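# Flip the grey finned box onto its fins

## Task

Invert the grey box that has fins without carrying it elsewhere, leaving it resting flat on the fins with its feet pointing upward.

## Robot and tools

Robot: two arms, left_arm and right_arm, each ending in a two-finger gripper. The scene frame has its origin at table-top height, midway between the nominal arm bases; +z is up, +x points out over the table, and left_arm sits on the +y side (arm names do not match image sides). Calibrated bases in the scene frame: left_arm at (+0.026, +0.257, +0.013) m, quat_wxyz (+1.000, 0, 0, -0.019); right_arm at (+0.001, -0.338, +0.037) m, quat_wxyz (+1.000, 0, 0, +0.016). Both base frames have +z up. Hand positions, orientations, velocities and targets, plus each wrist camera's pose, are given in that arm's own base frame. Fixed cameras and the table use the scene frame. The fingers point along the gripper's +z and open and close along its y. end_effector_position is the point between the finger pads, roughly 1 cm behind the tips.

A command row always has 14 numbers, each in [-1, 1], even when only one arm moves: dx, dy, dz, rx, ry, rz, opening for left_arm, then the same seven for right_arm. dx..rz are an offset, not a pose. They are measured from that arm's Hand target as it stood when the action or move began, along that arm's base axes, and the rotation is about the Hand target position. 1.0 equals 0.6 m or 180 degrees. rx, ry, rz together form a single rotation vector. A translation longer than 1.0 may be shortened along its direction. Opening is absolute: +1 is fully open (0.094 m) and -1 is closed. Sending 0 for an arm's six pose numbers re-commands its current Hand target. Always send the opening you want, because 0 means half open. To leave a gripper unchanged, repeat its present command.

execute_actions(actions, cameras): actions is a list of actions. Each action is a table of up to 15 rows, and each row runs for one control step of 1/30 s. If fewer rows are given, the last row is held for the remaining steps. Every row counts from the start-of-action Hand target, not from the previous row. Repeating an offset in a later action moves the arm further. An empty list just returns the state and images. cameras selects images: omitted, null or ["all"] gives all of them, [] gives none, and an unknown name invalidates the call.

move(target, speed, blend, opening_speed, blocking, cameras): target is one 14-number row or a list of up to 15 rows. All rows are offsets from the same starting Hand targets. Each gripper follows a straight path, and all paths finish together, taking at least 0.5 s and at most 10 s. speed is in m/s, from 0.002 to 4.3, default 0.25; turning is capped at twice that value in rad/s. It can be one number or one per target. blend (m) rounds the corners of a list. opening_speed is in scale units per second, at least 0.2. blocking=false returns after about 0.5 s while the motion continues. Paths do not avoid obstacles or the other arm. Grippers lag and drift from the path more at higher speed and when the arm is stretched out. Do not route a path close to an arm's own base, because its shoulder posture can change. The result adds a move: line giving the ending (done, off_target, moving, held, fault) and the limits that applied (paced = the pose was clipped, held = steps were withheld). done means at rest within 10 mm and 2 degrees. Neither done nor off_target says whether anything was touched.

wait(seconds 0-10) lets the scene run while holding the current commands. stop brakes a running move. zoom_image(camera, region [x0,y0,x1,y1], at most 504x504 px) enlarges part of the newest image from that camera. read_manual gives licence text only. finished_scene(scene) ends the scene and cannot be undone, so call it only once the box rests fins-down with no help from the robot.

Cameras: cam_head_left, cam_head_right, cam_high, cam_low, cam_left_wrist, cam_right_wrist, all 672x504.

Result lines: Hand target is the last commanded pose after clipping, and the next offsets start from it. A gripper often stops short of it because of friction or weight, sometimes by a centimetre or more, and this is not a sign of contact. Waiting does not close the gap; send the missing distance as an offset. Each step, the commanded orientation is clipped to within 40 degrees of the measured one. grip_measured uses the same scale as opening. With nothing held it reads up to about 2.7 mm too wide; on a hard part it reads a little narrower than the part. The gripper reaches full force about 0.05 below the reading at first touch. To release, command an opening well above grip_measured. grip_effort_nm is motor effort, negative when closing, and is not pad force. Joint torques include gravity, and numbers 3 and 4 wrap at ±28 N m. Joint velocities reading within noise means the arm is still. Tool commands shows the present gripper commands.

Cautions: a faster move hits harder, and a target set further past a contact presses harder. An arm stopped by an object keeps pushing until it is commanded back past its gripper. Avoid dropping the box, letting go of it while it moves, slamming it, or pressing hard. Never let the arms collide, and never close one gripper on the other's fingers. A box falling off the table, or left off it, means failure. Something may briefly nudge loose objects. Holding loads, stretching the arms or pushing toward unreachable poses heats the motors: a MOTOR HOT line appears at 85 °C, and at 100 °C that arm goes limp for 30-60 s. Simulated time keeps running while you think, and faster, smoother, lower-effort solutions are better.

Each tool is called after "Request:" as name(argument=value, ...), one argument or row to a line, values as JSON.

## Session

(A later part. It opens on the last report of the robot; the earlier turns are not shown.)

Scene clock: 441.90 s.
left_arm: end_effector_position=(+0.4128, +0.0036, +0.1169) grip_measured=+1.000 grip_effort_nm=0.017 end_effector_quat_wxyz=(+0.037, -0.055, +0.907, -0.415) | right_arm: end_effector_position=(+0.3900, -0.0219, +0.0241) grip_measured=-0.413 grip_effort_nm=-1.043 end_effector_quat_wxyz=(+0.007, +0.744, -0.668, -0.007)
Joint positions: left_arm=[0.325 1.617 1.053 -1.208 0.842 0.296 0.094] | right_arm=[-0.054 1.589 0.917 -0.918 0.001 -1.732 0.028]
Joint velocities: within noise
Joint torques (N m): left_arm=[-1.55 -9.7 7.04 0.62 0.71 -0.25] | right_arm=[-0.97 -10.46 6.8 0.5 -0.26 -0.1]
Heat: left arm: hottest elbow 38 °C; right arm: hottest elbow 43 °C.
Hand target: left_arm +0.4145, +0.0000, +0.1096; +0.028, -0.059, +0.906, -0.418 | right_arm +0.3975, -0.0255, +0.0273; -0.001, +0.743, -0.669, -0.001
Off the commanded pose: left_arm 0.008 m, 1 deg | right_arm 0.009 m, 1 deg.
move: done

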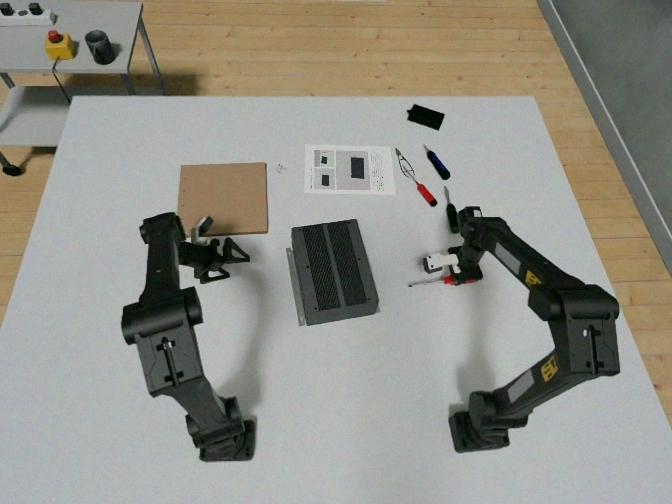

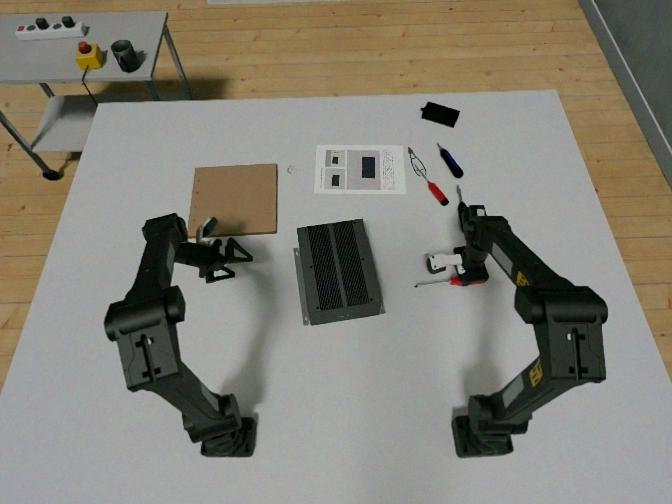

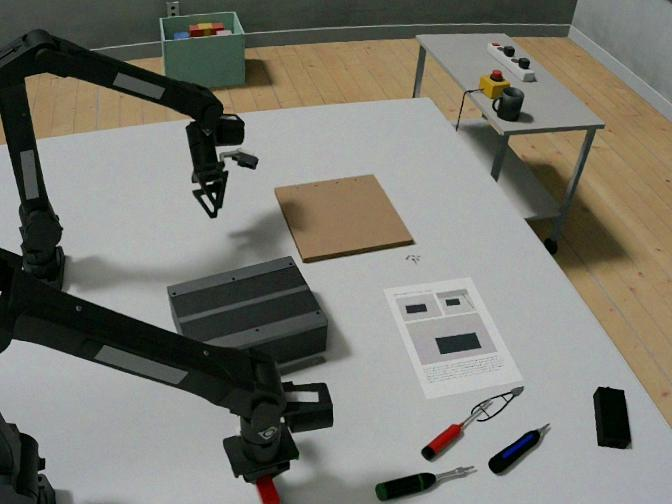

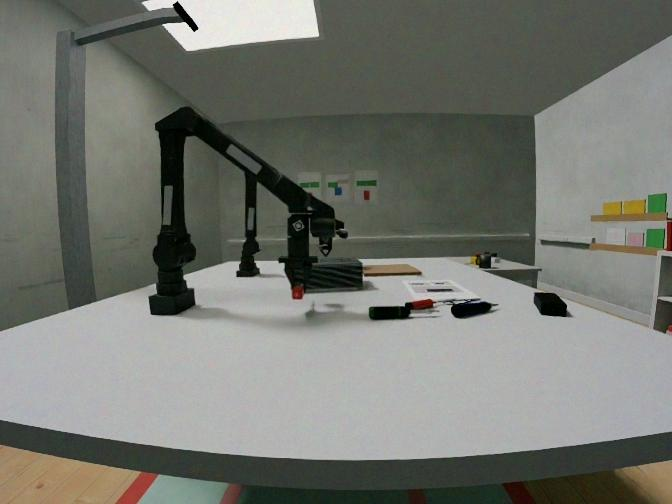

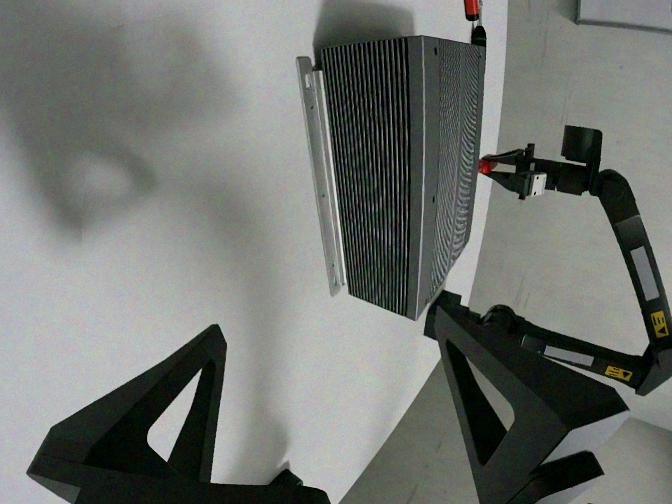

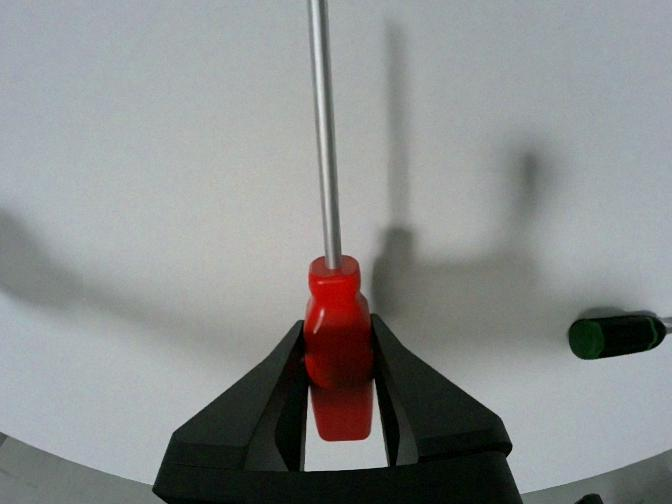

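Request:
move(
  target=[0,0,0,0,0,0,1,0,0,-0.076,0,0,0,-0.95],
  speed=0.08,
  cameras=["cam_right_wrist"],
)

Request:
move(
  target=[0,0,0,0,0,0,1,0,0,0,0,0,0,0.0],
  opening_speed=1,
  cameras=["cam_right_wrist"],
)

Scene clock: 448.43 s.
left_arm: end_effector_position=(+0.4128, +0.0036, +0.1169) grip_measured=+1.000 grip_effort_nm=0.022 end_effector_quat_wxyz=(+0.037, -0.055, +0.907, -0.415) | right_arm: end_effector_position=(+0.3939, -0.0221, -0.0173) grip_measured=-0.413 grip_effort_nm=-1.048 end_effector_quat_wxyz=(+0.003, +0.744, -0.668, -0.003)
Joint positions: left_arm=[0.325 1.617 1.053 -1.208 0.842 0.296 0.094] | right_arm=[-0.054 1.673 0.881 -0.787 0.001 -1.732 0.028]
Joint velocities: within noise
Joint torques (N m): left_arm=[-1.67 -9.52 6.98 0.62 0.7 -0.26] | right_arm=[-1.38 -10.75 5.74 0.73 -0.3 -0.1]
Heat: left arm: hottest elbow 38 °C; right arm: hottest elbow 42 °C.
Hand target: left_arm +0.4145, +0.0000, +0.1096; +0.028, -0.059, +0.906, -0.418 | right_arm +0.3976, -0.0256, -0.0182; -0.001, +0.743, -0.669, +0.000
Off the commanded pose: left_arm 0.008 m, 1 deg | right_arm 0.005 m, 1 deg.
move: done
Images, in order (width x height): cam_right_wrist 672x504.

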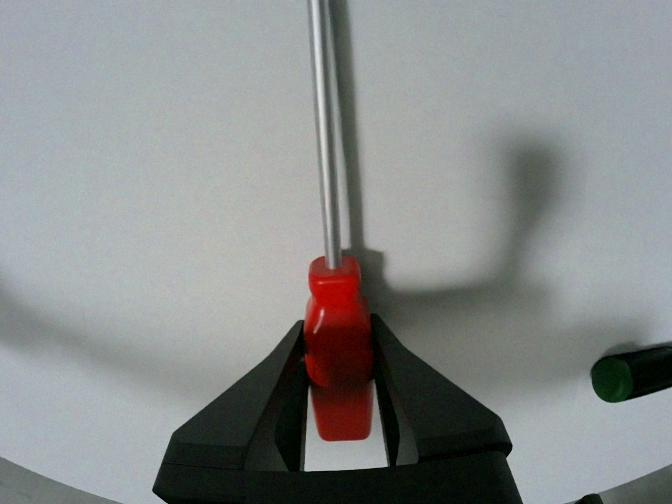

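Scene clock: 449.80 s.
left_arm: end_effector_position=(+0.4128, +0.0036, +0.1169) grip_measured=+1.000 grip_effort_nm=0.017 end_effector_quat_wxyz=(+0.037, -0.055, +0.907, -0.415) | right_arm: end_effector_position=(+0.3941, -0.0220, -0.0173) grip_measured=-0.002 grip_effort_nm=0.076 end_effector_quat_wxyz=(+0.003, +0.744, -0.668, -0.002)
Joint positions: left_arm=[0.325 1.617 1.053 -1.208 0.842 0.296 0.094] | right_arm=[-0.054 1.673 0.881 -0.786 0.001 -1.732 0.047]
Joint velocities: within noise
Joint torques (N m): left_arm=[-1.55 -9.52 7.04 0.62 0.71 -0.26] | right_arm=[-1.03 -10.4 5.79 0.72 -0.25 -0.15]
Heat: left arm: hottest elbow 38 °C; right arm: hottest elbow 42 °C.
Hand target: left_arm +0.4145, +0.0000, +0.1096; +0.028, -0.059, +0.906, -0.418 | right_arm +0.3977, -0.0255, -0.0182; -0.001, +0.743, -0.669, +0.000
Off the commanded pose: left_arm 0.008 m, 1 deg | right_arm 0.005 m, 0 deg.
move: done
Images, in order (width x height): cam_right_wrist 672x504.

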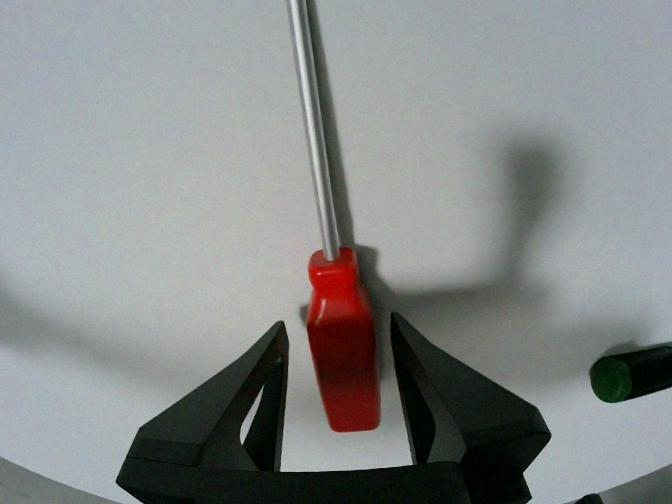

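Request:
move(
  target=[
    [0,0,0,0,0,0,1,0,0,0.25,0,0,0,0.0],
    [0,0,0,0,0,0,1,-0.28,0.5275,0.25,0.0446,-0.375,0.0078,1],
    [0,0,0,0,0,0,1,-0.28,0.5275,0.135,0.0446,-0.375,0.0078,1],
  ],
)

Scene clock: 484.40 s.
left_arm: end_effector_position=(+0.4128, +0.0036, +0.1169) grip_measured=+1.000 grip_effort_nm=0.022 end_effector_quat_wxyz=(+0.037, -0.055, +0.907, -0.415) | right_arm: end_effector_position=(+0.2324, +0.2873, +0.0637) grip_measured=+0.998 grip_effort_nm=0.076 end_effector_quat_wxyz=(-0.418, +0.621, -0.551, +0.368)
Joint positions: left_arm=[0.325 1.617 1.053 -1.208 0.842 0.296 0.094] | right_arm=[1.301 1.436 0.383 0.234 1.025 -0.826 0.094]
Joint velocities: within noise
Joint torques (N m): left_arm=[-1.55 -9.58 7.02 0.58 0.71 -0.26] | right_arm=[0.15 -4.95 4.68 2.07 0.55 -0.02]
Heat: left arm: hottest elbow 38 °C; right arm: hottest elbow 40 °C.
Hand target: left_arm +0.4145, +0.0000, +0.1096; +0.028, -0.059, +0.906, -0.418 | right_arm +0.2295, +0.2911, +0.0628; -0.421, +0.624, -0.545, +0.368
Off the commanded pose: left_arm 0.008 m, 1 deg | right_arm 0.005 m, 1 deg.
move: done; target 2's new opening was sent with right_arm's hand 0.017 m and 2 deg from that target

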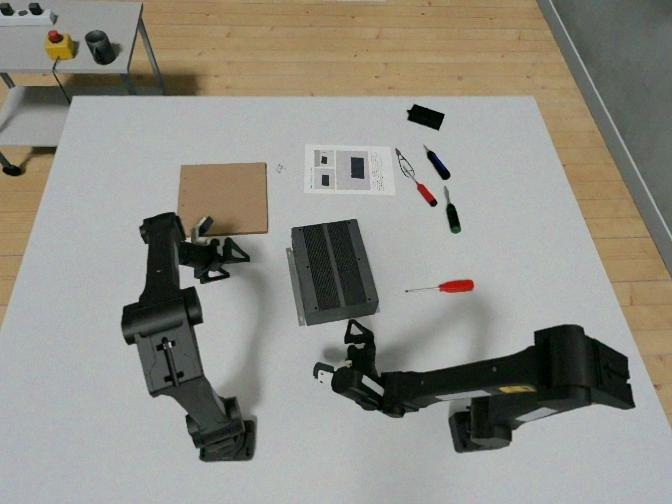

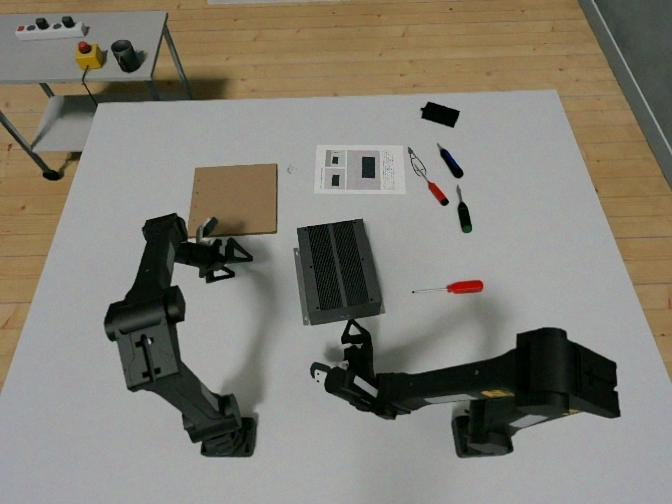

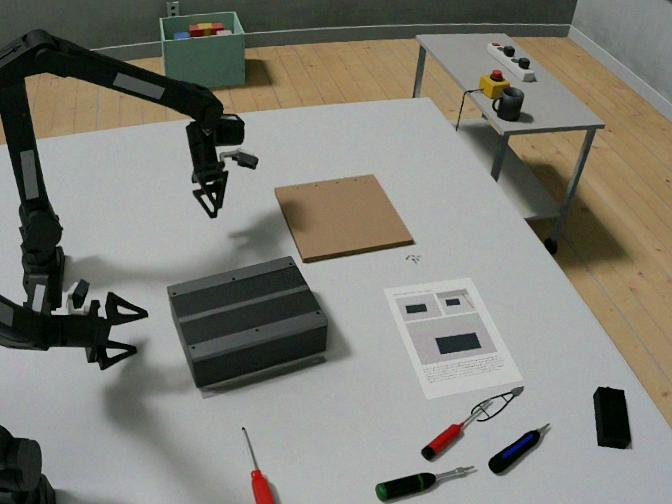

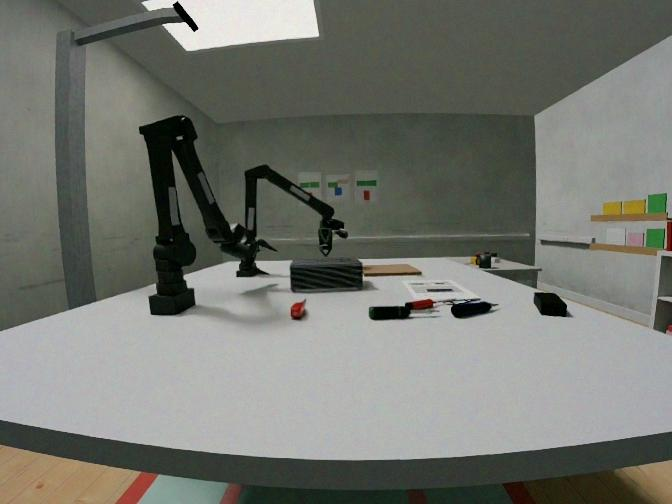

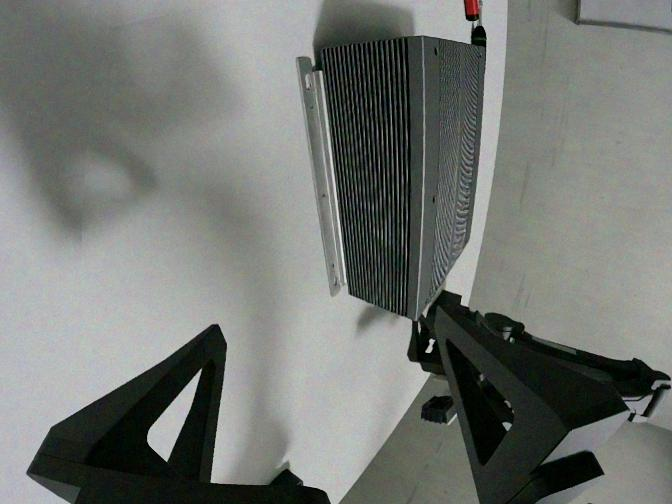

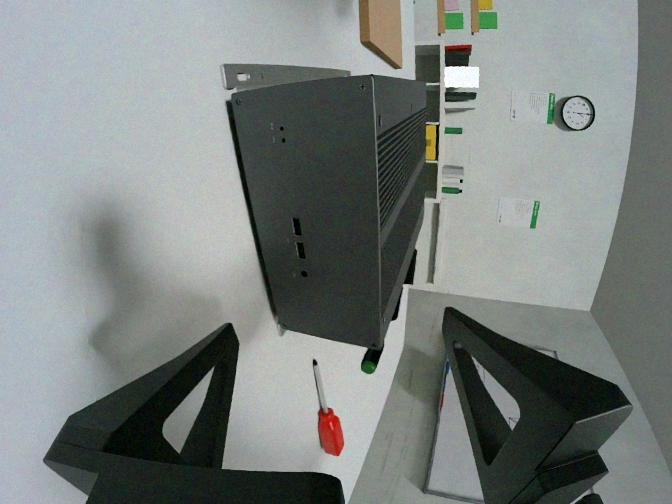

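Request:
zoom_image(
  camera="cam_right_wrist",
  region=[200, 50, 430, 370],
)

Request:
zoom_image(
  camera="cam_right_wrist",
  region=[210, 55, 290, 145],
)

Request:
zoom_image(
  camera="cam_right_wrist",
  region=[240, 260, 320, 350],
)

Scaled by 1.575 from the camera's 672x504 image, which has a finer 960x720 frame.

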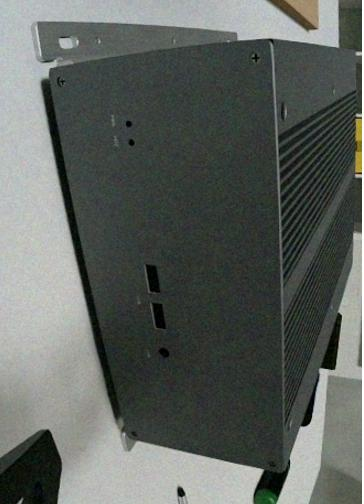

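Scaled by 5.600 from the camera's 672x504 image, which has a finer 960x720 frame.

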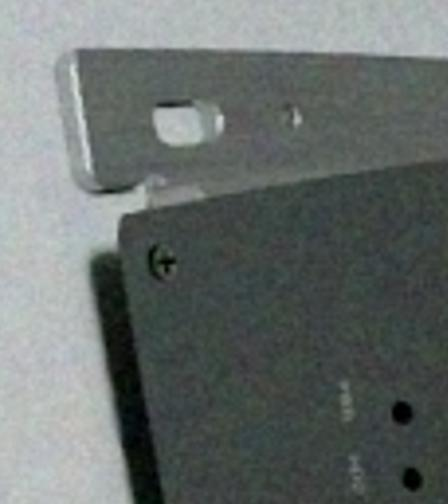

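Scaled by 5.600 from the camera's 672x504 image, which has a finer 960x720 frame.

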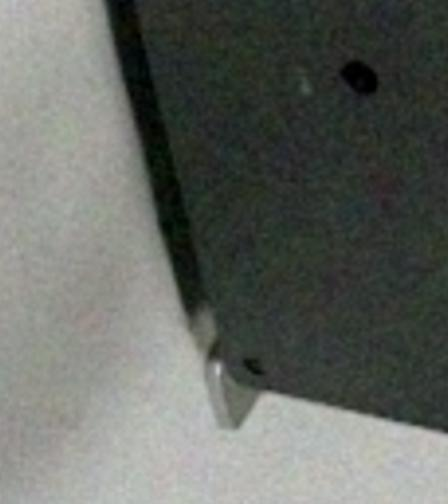

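Request:
move(
  target=[0,0,0,0,0,0,1,0.0758,0.0025,-0.055,0.0055,-0.0413,0,1],
  cameras=["cam_right_wrist","cam_high","cam_head_left","cam_low"],
  speed=0.1,
)

Request:
zoom_image(
  camera="cam_right_wrist",
  region=[180, 0, 480, 400],
)

Request:
zoom_image(
  camera="cam_high",
  region=[60, 240, 340, 410],
)

Scene clock: 644.67 s.
left_arm: end_effector_position=(+0.4128, +0.0036, +0.1169) grip_measured=+1.000 grip_effort_nm=0.022 end_effector_quat_wxyz=(+0.037, -0.055, +0.907, -0.415) | right_arm: end_effector_position=(+0.2711, +0.2966, +0.0318) grip_measured=+0.998 grip_effort_nm=0.076 end_effector_quat_wxyz=(-0.464, +0.597, -0.519, +0.399)
Joint positions: left_arm=[0.325 1.617 1.053 -1.208 0.842 0.296 0.094] | right_arm=[1.2 1.78 0.367 0.929 1.001 -1.149 0.094]
Joint velocities: within noise
Joint torques (N m): left_arm=[-1.55 -9.47 7.04 0.62 0.71 -0.25] | right_arm=[-2.02 -7.77 2.21 2.58 0.11 0.01]
Heat: left arm: hottest elbow 38 °C; right arm: hottest elbow 36 °C.
Hand target: left_arm +0.4145, +0.0000, +0.1096; +0.028, -0.059, +0.906, -0.418 | right_arm +0.2751, +0.2925, +0.0297; -0.461, +0.595, -0.520, +0.403
Off the commanded pose: left_arm 0.008 m, 1 deg | right_arm 0.006 m, 1 deg.
move: done
Images, in order (width x height): cam_head_left 672x504, cam_high 672x504, cam_low 672x504, cam_right_wrist 672x504.

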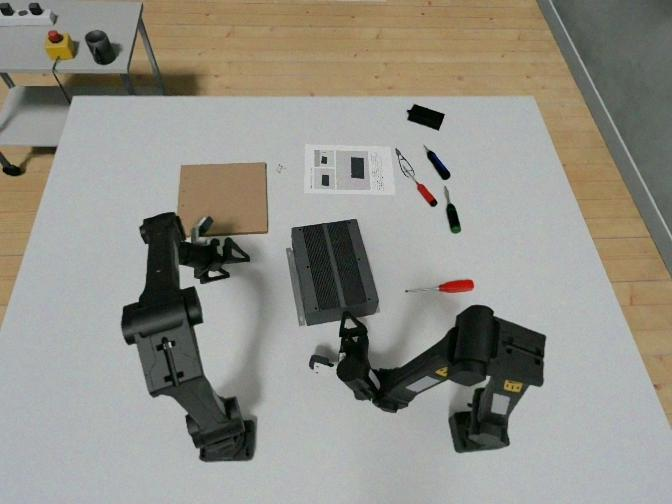

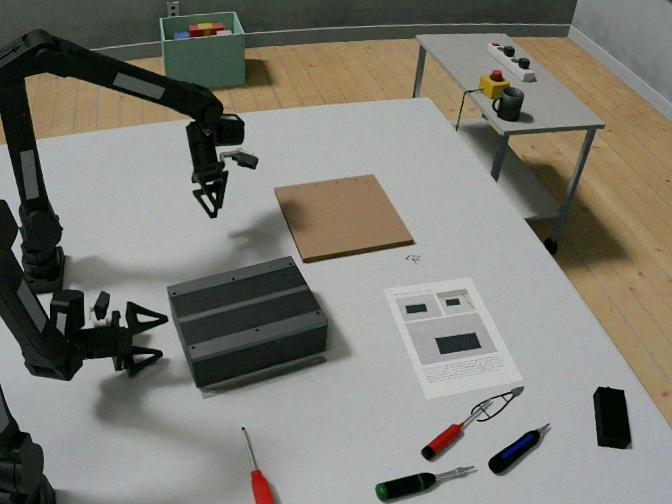

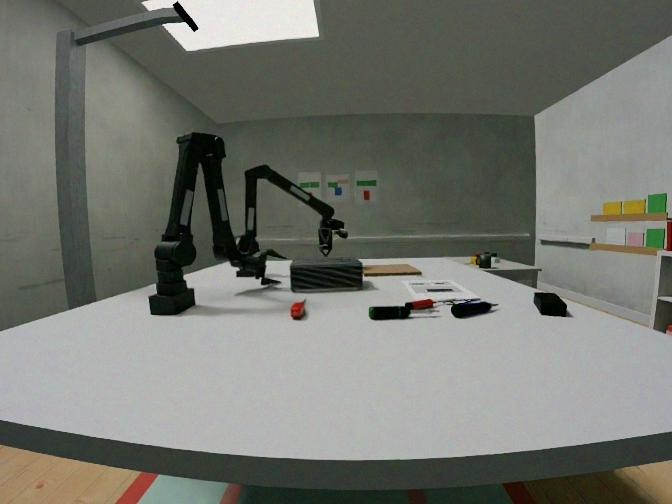

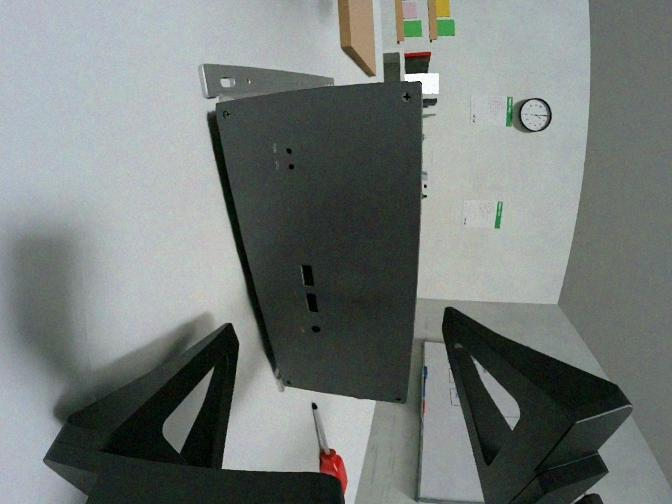

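Scaled by 1.260 from the camera's 672x504 image, which has a finer 960x720 frame.

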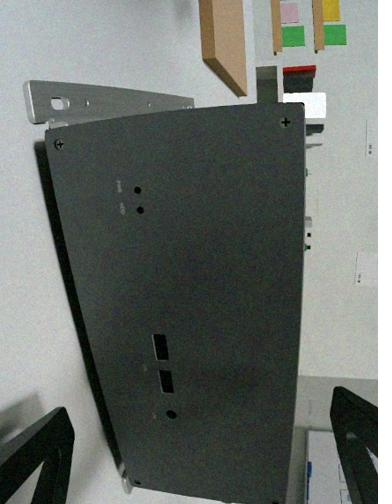

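Scaled by 1.800.

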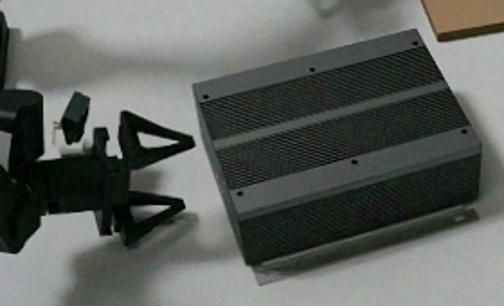

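Request:
move(
  target=[0,0,0,0,0,0,1,0,0,-0.0167,0,0,0,1],
  cameras=["cam_right_wrist"],
  speed=0.05,
)

Request:
zoom_image(
  camera="cam_right_wrist",
  region=[130, 200, 480, 400],
)

Scene clock: 673.57 s.
left_arm: end_effector_position=(+0.4128, +0.0036, +0.1169) grip_measured=+1.000 grip_effort_nm=0.017 end_effector_quat_wxyz=(+0.037, -0.055, +0.907, -0.415) | right_arm: end_effector_position=(+0.2705, +0.2951, +0.0210) grip_measured=+0.998 grip_effort_nm=0.071 end_effector_quat_wxyz=(-0.462, +0.598, -0.518, +0.400)
Joint positions: left_arm=[0.325 1.617 1.053 -1.208 0.842 0.296 0.094] | right_arm=[1.2 1.831 0.367 0.976 1.001 -1.15 0.094]
Joint velocities: within noise
Joint torques (N m): left_arm=[-1.61 -9.52 7.04 0.62 0.7 -0.26] | right_arm=[-2.26 -7.24 1.89 2.45 0.1 -0.04]
Heat: left arm: hottest elbow 38 °C; right arm: hottest elbow 35 °C.
Hand target: left_arm +0.4145, +0.0000, +0.1096; +0.028, -0.059, +0.906, -0.418 | right_arm +0.2751, +0.2925, +0.0198; -0.461, +0.595, -0.520, +0.403
Off the commanded pose: left_arm 0.008 m, 1 deg | right_arm 0.005 m, 1 deg.
move: done
Images, in order (width x height): cam_right_wrist 672x504.

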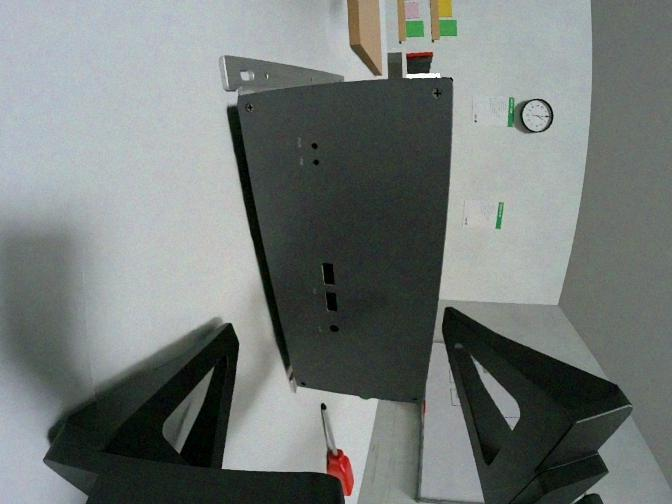

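Scaled by 1.440 from the camera's 672x504 image, which has a finer 960x720 frame.

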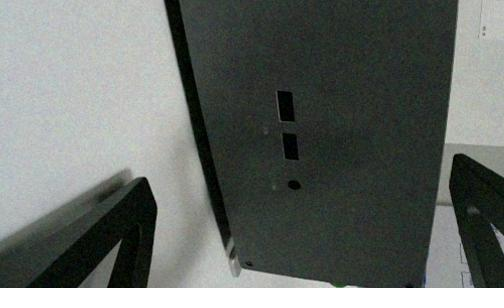

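Request:
move(
  target=[
    [0,0,0,0,0,0,1,-0.12,-0.02,0.2,0,0,0,0],
    [0,0,0,0,0,0,1,0.204,-0.53,0.2,-0.05,0.417,-0.008,0],
    [0,0,0,0,0,0,1,0.204,-0.53,0.06,-0.05,0.417,-0.008,0],
  ],
  cameras=["cam_right_wrist"],
)

Scene clock: 922.00 s.
left_arm: end_effector_position=(+0.4128, +0.0036, +0.1169) grip_measured=+1.000 grip_effort_nm=0.012 end_effector_quat_wxyz=(+0.037, -0.055, +0.907, -0.415) | right_arm: end_effector_position=(+0.3915, -0.0204, +0.0541) grip_measured=+0.002 grip_effort_nm=-0.090 end_effector_quat_wxyz=(+0.004, +0.744, -0.668, -0.008)
Joint positions: left_arm=[0.325 1.617 1.053 -1.208 0.842 0.296 0.094] | right_arm=[-0.052 1.54 0.954 -1.002 -0.003 -1.73 0.047]
Joint velocities: within noise
Joint torques (N m): left_arm=[-1.55 -9.58 7.04 0.64 0.71 -0.26] | right_arm=[-1.85 -9.29 7.04 0.76 0.01 -0.16]
Heat: left arm: hottest elbow 38 °C; right arm: hottest elbow 33 °C.
Hand target: left_arm +0.4145, +0.0000, +0.1096; +0.028, -0.059, +0.906, -0.418 | right_arm +0.3975, -0.0255, +0.0558; +0.000, +0.743, -0.669, -0.001
Off the commanded pose: left_arm 0.008 m, 1 deg | right_arm 0.008 m, 1 deg.
move: done
Images, in order (width x height): cam_right_wrist 672x504.

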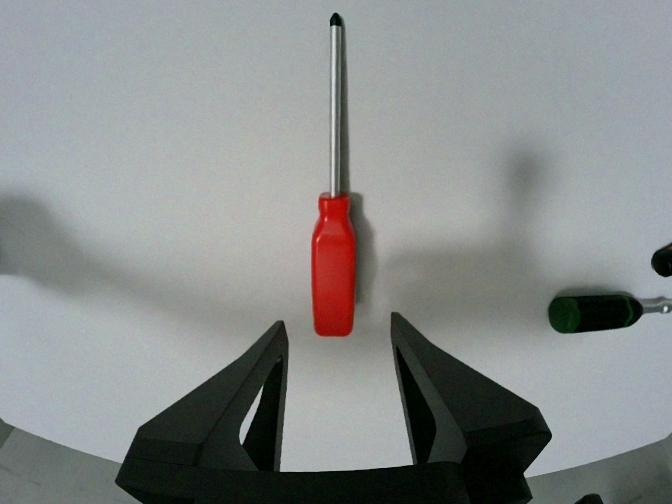

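Request:
move(
  target=[
    [0,0,0,0,0,0,1,0,0,-0.123,0,0,0,0],
    [0,0,0,0,0,0,1,0,0,-0.123,0,0,0,-0.9],
    [0,0,0,0,0,0,1,0,0,-0.02,0,0,0,-0.9],
    [0,0,0,0,0,0,1,-0.1,-0.283,-0.02,0,0,0,-0.9],
    [0,0,0,0,0,0,1,-0.1,-0.283,-0.115,0,0,0,-0.9],
  ],
  speed=[0.15,0.15,0.15,0.2,0.1],
  opening_speed=1,
  cameras=["cam_right_wrist"],
)

Scene clock: 938.80 s.
left_arm: end_effector_position=(+0.4128, +0.0036, +0.1169) grip_measured=+1.000 grip_effort_nm=0.017 end_effector_quat_wxyz=(+0.037, -0.055, +0.907, -0.415) | right_arm: end_effector_position=(+0.3359, -0.1892, -0.0131) grip_measured=-0.414 grip_effort_nm=-1.038 end_effector_quat_wxyz=(+0.019, +0.715, -0.699, -0.001)
Joint positions: left_arm=[0.325 1.617 1.053 -1.208 0.842 0.296 0.094] | right_arm=[-0.496 1.648 0.862 -0.798 0.035 -2.09 0.028]
Joint velocities: within noise
Joint torques (N m): left_arm=[-1.49 -9.58 7.05 0.64 0.71 -0.26] | right_arm=[-1.26 -9.93 5.63 0.76 0.01 -0.12]
Heat: left arm: hottest elbow 38 °C; right arm: hottest elbow 35 °C.
Hand target: left_arm +0.4145, +0.0000, +0.1096; +0.028, -0.059, +0.906, -0.418 | right_arm +0.3375, -0.1954, -0.0132; +0.000, +0.743, -0.669, -0.001
Off the commanded pose: left_arm 0.008 m, 1 deg | right_arm 0.006 m, 5 deg.
joint sent to its limit (right arm) — joint 6 (wrist roll), lower limit. The joint targets are off in orientation, not in position.
move: off_target (right_arm)
Images, in order (width x height): cam_right_wrist 672x504.

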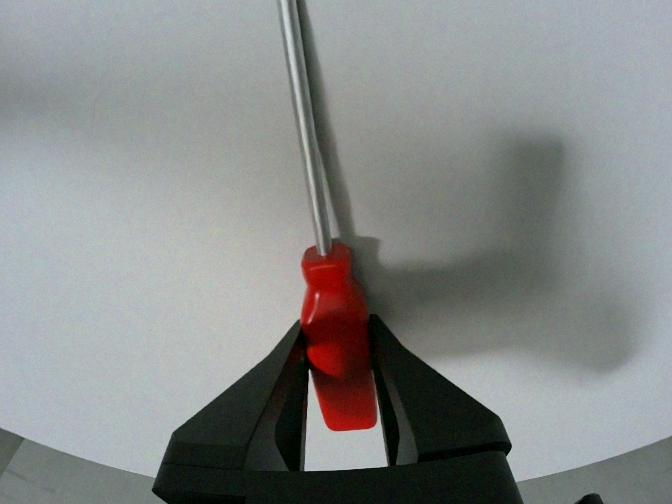

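Request:
move(
  target=[
    [0,0,0,0,0,0,1,0,0,-0.008,0,0,0,-0.9],
    [0,0,0,0,0,0,1,0,0,-0.008,0,0,0,-0.1],
    [0,0,0,0,0,0,1,0,0,0.2,0,0,0,-0.1],
  ],
  speed=[0.05,0.15,0.15],
  opening_speed=1,
  cameras=["cam_right_wrist","cam_head_left"],
)

Scene clock: 948.47 s.
left_arm: end_effector_position=(+0.4128, +0.0036, +0.1169) grip_measured=+1.000 grip_effort_nm=0.022 end_effector_quat_wxyz=(+0.037, -0.055, +0.907, -0.415) | right_arm: end_effector_position=(+0.3260, -0.1840, +0.0913) grip_measured=-0.102 grip_effort_nm=0.071 end_effector_quat_wxyz=(+0.023, +0.716, -0.698, -0.014)
Joint positions: left_arm=[0.325 1.617 1.053 -1.208 0.842 0.296 0.094] | right_arm=[-0.496 1.455 0.971 -1.126 0.036 -2.091 0.042]
Joint velocities: within noise
Joint torques (N m): left_arm=[-1.49 -9.58 7.06 0.62 0.7 -0.26] | right_arm=[-1.9 -9.82 9.89 0.05 0.06 -0.11]
Heat: left arm: hottest elbow 38 °C; right arm: hottest elbow 35 °C.
Hand target: left_arm +0.4145, +0.0000, +0.1096; +0.028, -0.059, +0.906, -0.418 | right_arm +0.3375, -0.1954, +0.1068; +0.000, +0.743, -0.669, +0.000
Off the commanded pose: left_arm 0.008 m, 1 deg | right_arm 0.022 m, 5 deg.
joint sent to its limit (right arm) — joint 6 (wrist roll), lower limit. The joint targets are off in orientation, not in position.
move: off_target (right_arm); target 2's new opening was sent with right_arm's hand 0.006 m and 5 deg from that target
Images, in order (width x height): cam_head_left 672x504, cam_right_wrist 672x504.

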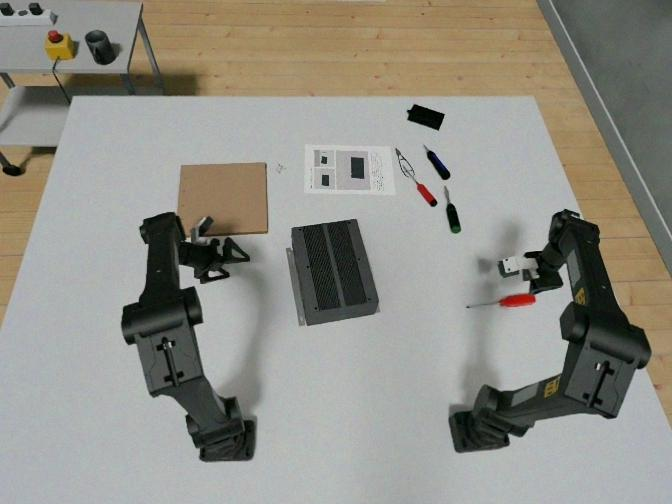

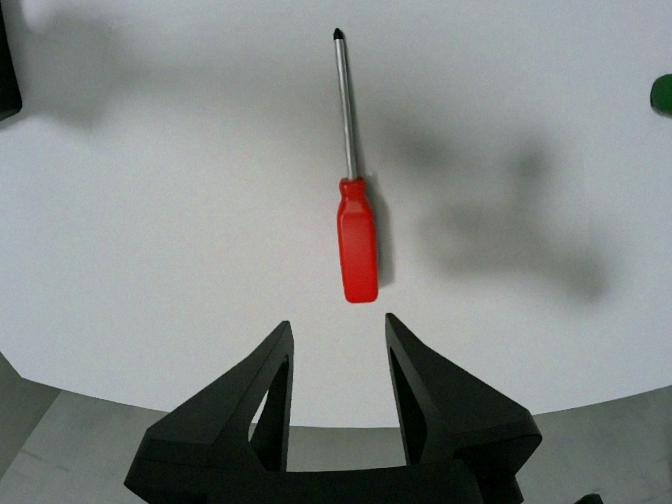

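Request:
move(
  target=[
    [0.024,-0.05,-0.02,-0.0213,-0.4408,-0.2405,1,0.209,0.45,0.02,0.2758,0.0338,0.0105,1],
    [0.024,-0.185,-0.083,-0.0213,-0.4408,-0.2405,1,0.209,0.589,-0.137,0.2758,0.0338,0.0105,1],
  ],
  speed=[0.25,0.12],
)

Scene clock: 970.13 s.
left_arm: end_effector_position=(+0.4306, -0.1077, +0.0640) grip_measured=+1.000 grip_effort_nm=0.017 end_effector_quat_wxyz=(+0.445, +0.527, +0.625, -0.364) | right_arm: end_effector_position=(+0.4628, +0.1528, +0.0278) grip_measured=+0.998 grip_effort_nm=0.081 end_effector_quat_wxyz=(-0.278, +0.684, -0.595, -0.316)
Joint positions: left_arm=[0.128 1.74 0.849 -0.525 1.221 1.421 0.094] | right_arm=[0.048 1.89 1.154 -0.935 -0.866 -1.708 0.094]
Joint velocities: within noise
Joint torques (N m): left_arm=[-1.44 -10.75 5.2 1.26 0.62 -0.34] | right_arm=[-0.03 -13.86 5.67 0.5 -0.79 0.05]
Heat: left arm: hottest elbow 38 °C; right arm: hottest elbow 39 °C.
Hand target: left_arm +0.4289, -0.1110, +0.0598; +0.440, +0.526, +0.628, -0.368 | right_arm +0.4628, +0.1581, +0.0247; -0.277, +0.684, -0.594, -0.319
Off the commanded pose: left_arm 0.006 m, 1 deg | right_arm 0.006 m, 0 deg.
move: done

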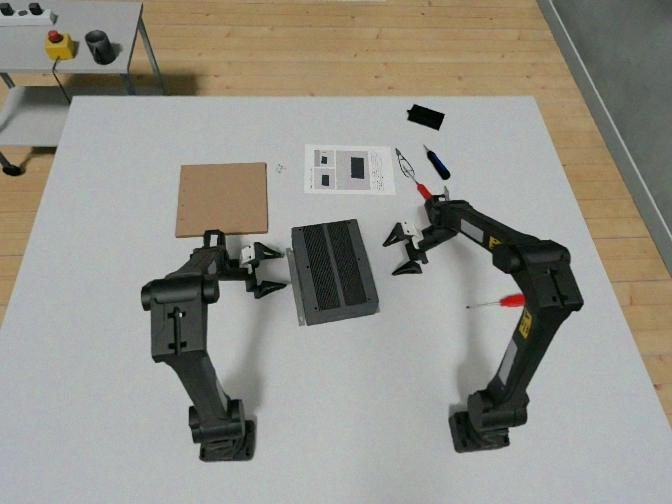

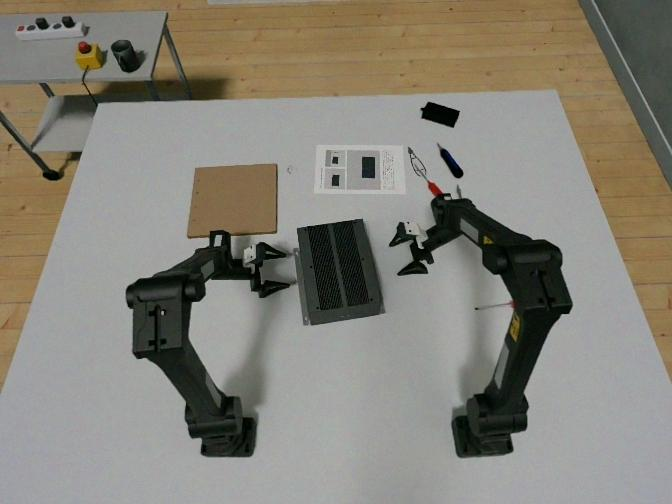

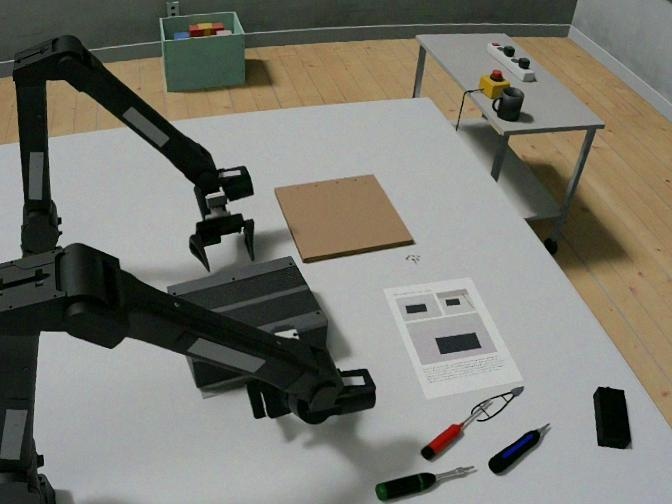

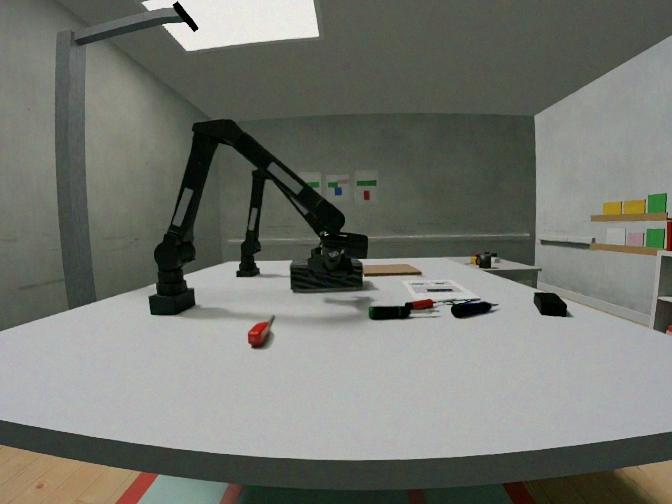

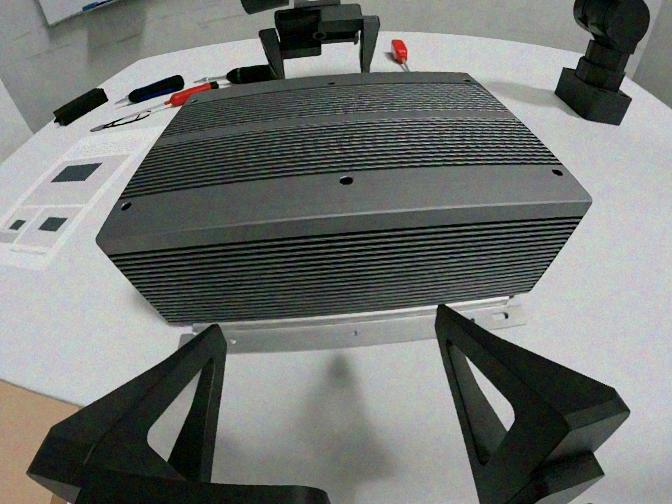

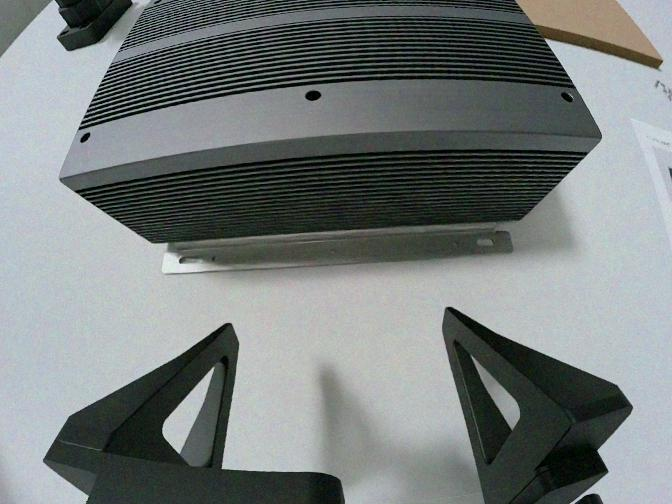

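Request:
zoom_image(
  camera="cam_left_wrist",
  region=[440, 260, 600, 350],
)

Request:
zoom_image(
  camera="cam_right_wrist",
  region=[440, 180, 600, 290],
)

Request:
zoom_image(
  camera="cam_right_wrist",
  region=[130, 200, 330, 300],
)

Scaled by 3.150 from the camera's 672x504 image, which has a finer 960x720 frame.

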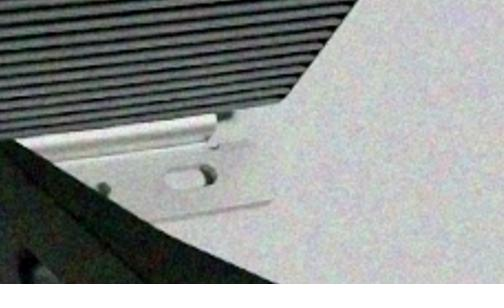

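Scaled by 3.150 from the camera's 672x504 image, which has a finer 960x720 frame.

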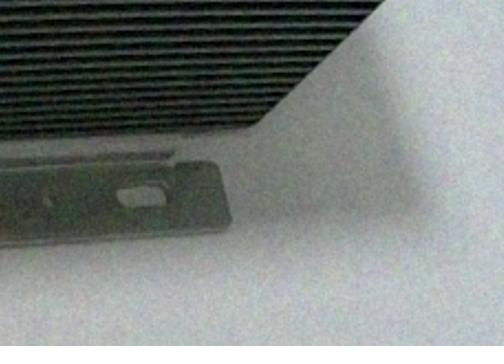

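Scaled by 2.520 from the camera's 672x504 image, which has a finer 960x720 frame.

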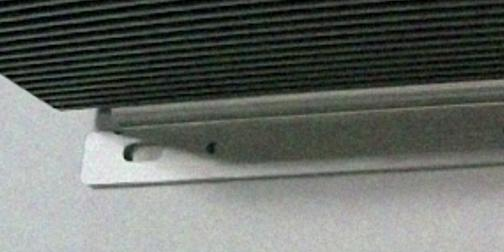

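Request:
move(
  target=[0.0059,-0.0328,0,0,0,0,1,-0.0093,0.066,-0.008,0,0,0,1],
  speed=0.06,
  cameras=["cam_left_wrist","cam_right_wrist"],
)

Scene clock: 1012.80 s.
left_arm: end_effector_position=(+0.4337, -0.1269, +0.0601) grip_measured=+1.000 grip_effort_nm=0.017 end_effector_quat_wxyz=(+0.442, +0.525, +0.628, -0.367) | right_arm: end_effector_position=(+0.4574, +0.1919, +0.0192) grip_measured=+0.998 grip_effort_nm=0.076 end_effector_quat_wxyz=(-0.276, +0.683, -0.597, -0.319)
Joint positions: left_arm=[0.08 1.74 0.826 -0.383 1.21 1.283 0.094] | right_arm=[0.13 1.89 1.124 -0.816 -0.871 -1.58 0.094]
Joint velocities: within noise
Joint torques (N m): left_arm=[-1.44 -11.46 5.27 1.5 0.61 -0.33] | right_arm=[-0.03 -14.15 5.53 0.85 -0.74 0.03]
Heat: left arm: hottest elbow 37 °C; right arm: hottest elbow 36 °C.
Hand target: left_arm +0.4324, -0.1308, +0.0598; +0.440, +0.526, +0.628, -0.368 | right_arm +0.4572, +0.1978, +0.0199; -0.277, +0.684, -0.594, -0.319
Off the commanded pose: left_arm 0.004 m, 0 deg | right_arm 0.006 m, 0 deg.
move: done
Images, in order (width x height): cam_left_wrist 672x504, cam_right_wrist 672x504.

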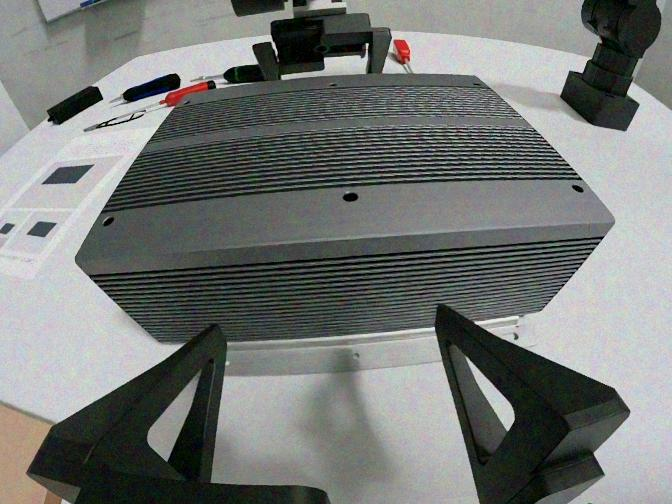

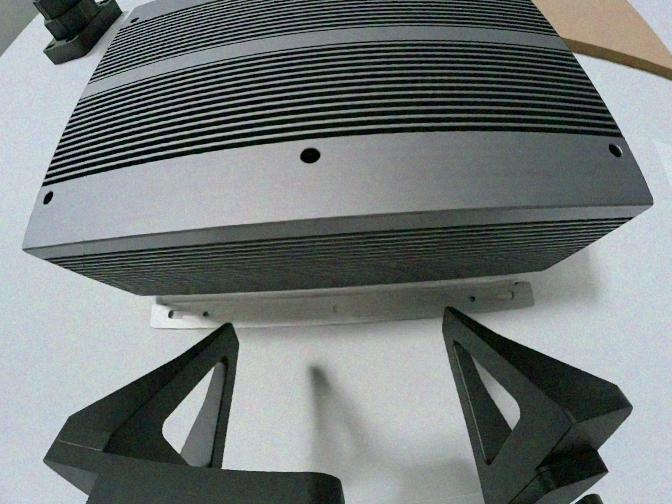

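Request:
move(
  target=[0.0059,-0.0328,0.01,0,0,0,1,-0.007,0.0495,0,0,0,0,1],
  speed=0.05,
  cameras=["cam_left_wrist","cam_right_wrist"],
)

Scene clock: 1020.00 s.
left_arm: end_effector_position=(+0.4362, -0.1467, +0.0596) grip_measured=+1.000 grip_effort_nm=0.017 end_effector_quat_wxyz=(+0.437, +0.522, +0.631, -0.371) | right_arm: end_effector_position=(+0.4544, +0.2161, +0.0148) grip_measured=+0.998 grip_effort_nm=0.081 end_effector_quat_wxyz=(-0.273, +0.678, -0.603, -0.320)
Joint positions: left_arm=[0.031 1.737 0.811 -0.269 1.194 1.157 0.094] | right_arm=[0.181 1.89 1.108 -0.737 -0.868 -1.481 0.094]
Joint velocities: within noise
Joint torques (N m): left_arm=[-1.49 -12.81 5.3 1.7 0.58 -0.35] | right_arm=[1.26 -15.33 5.53 1.05 -0.85 0.02]
Heat: left arm: hottest elbow 37 °C; right arm: hottest elbow 36 °C.
Hand target: left_arm +0.4359, -0.1504, +0.0658; +0.440, +0.526, +0.628, -0.368 | right_arm +0.4531, +0.2274, +0.0199; -0.277, +0.684, -0.594, -0.319
Off the commanded pose: left_arm 0.007 m, 1 deg | right_arm 0.013 m, 1 deg.
move: off_target (right_arm)
Images, in order (width x height): cam_left_wrist 672x504, cam_right_wrist 672x504.

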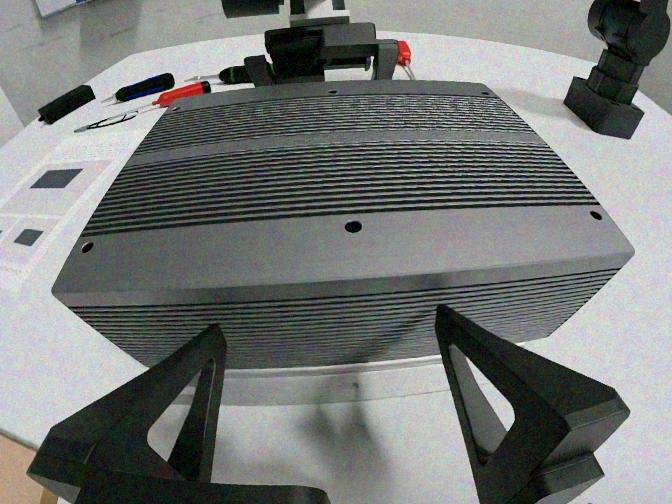

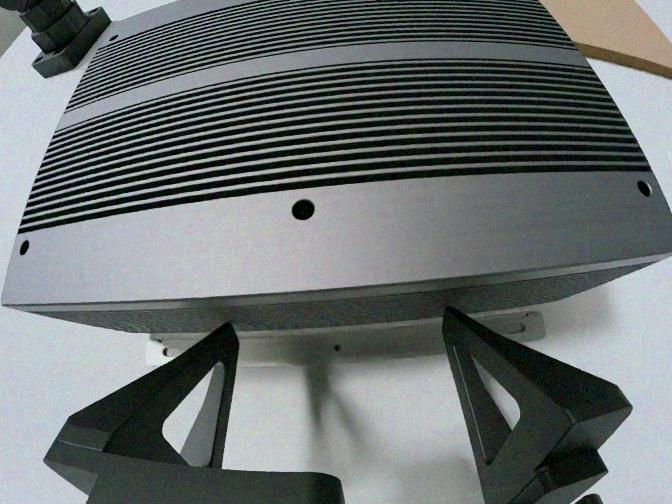

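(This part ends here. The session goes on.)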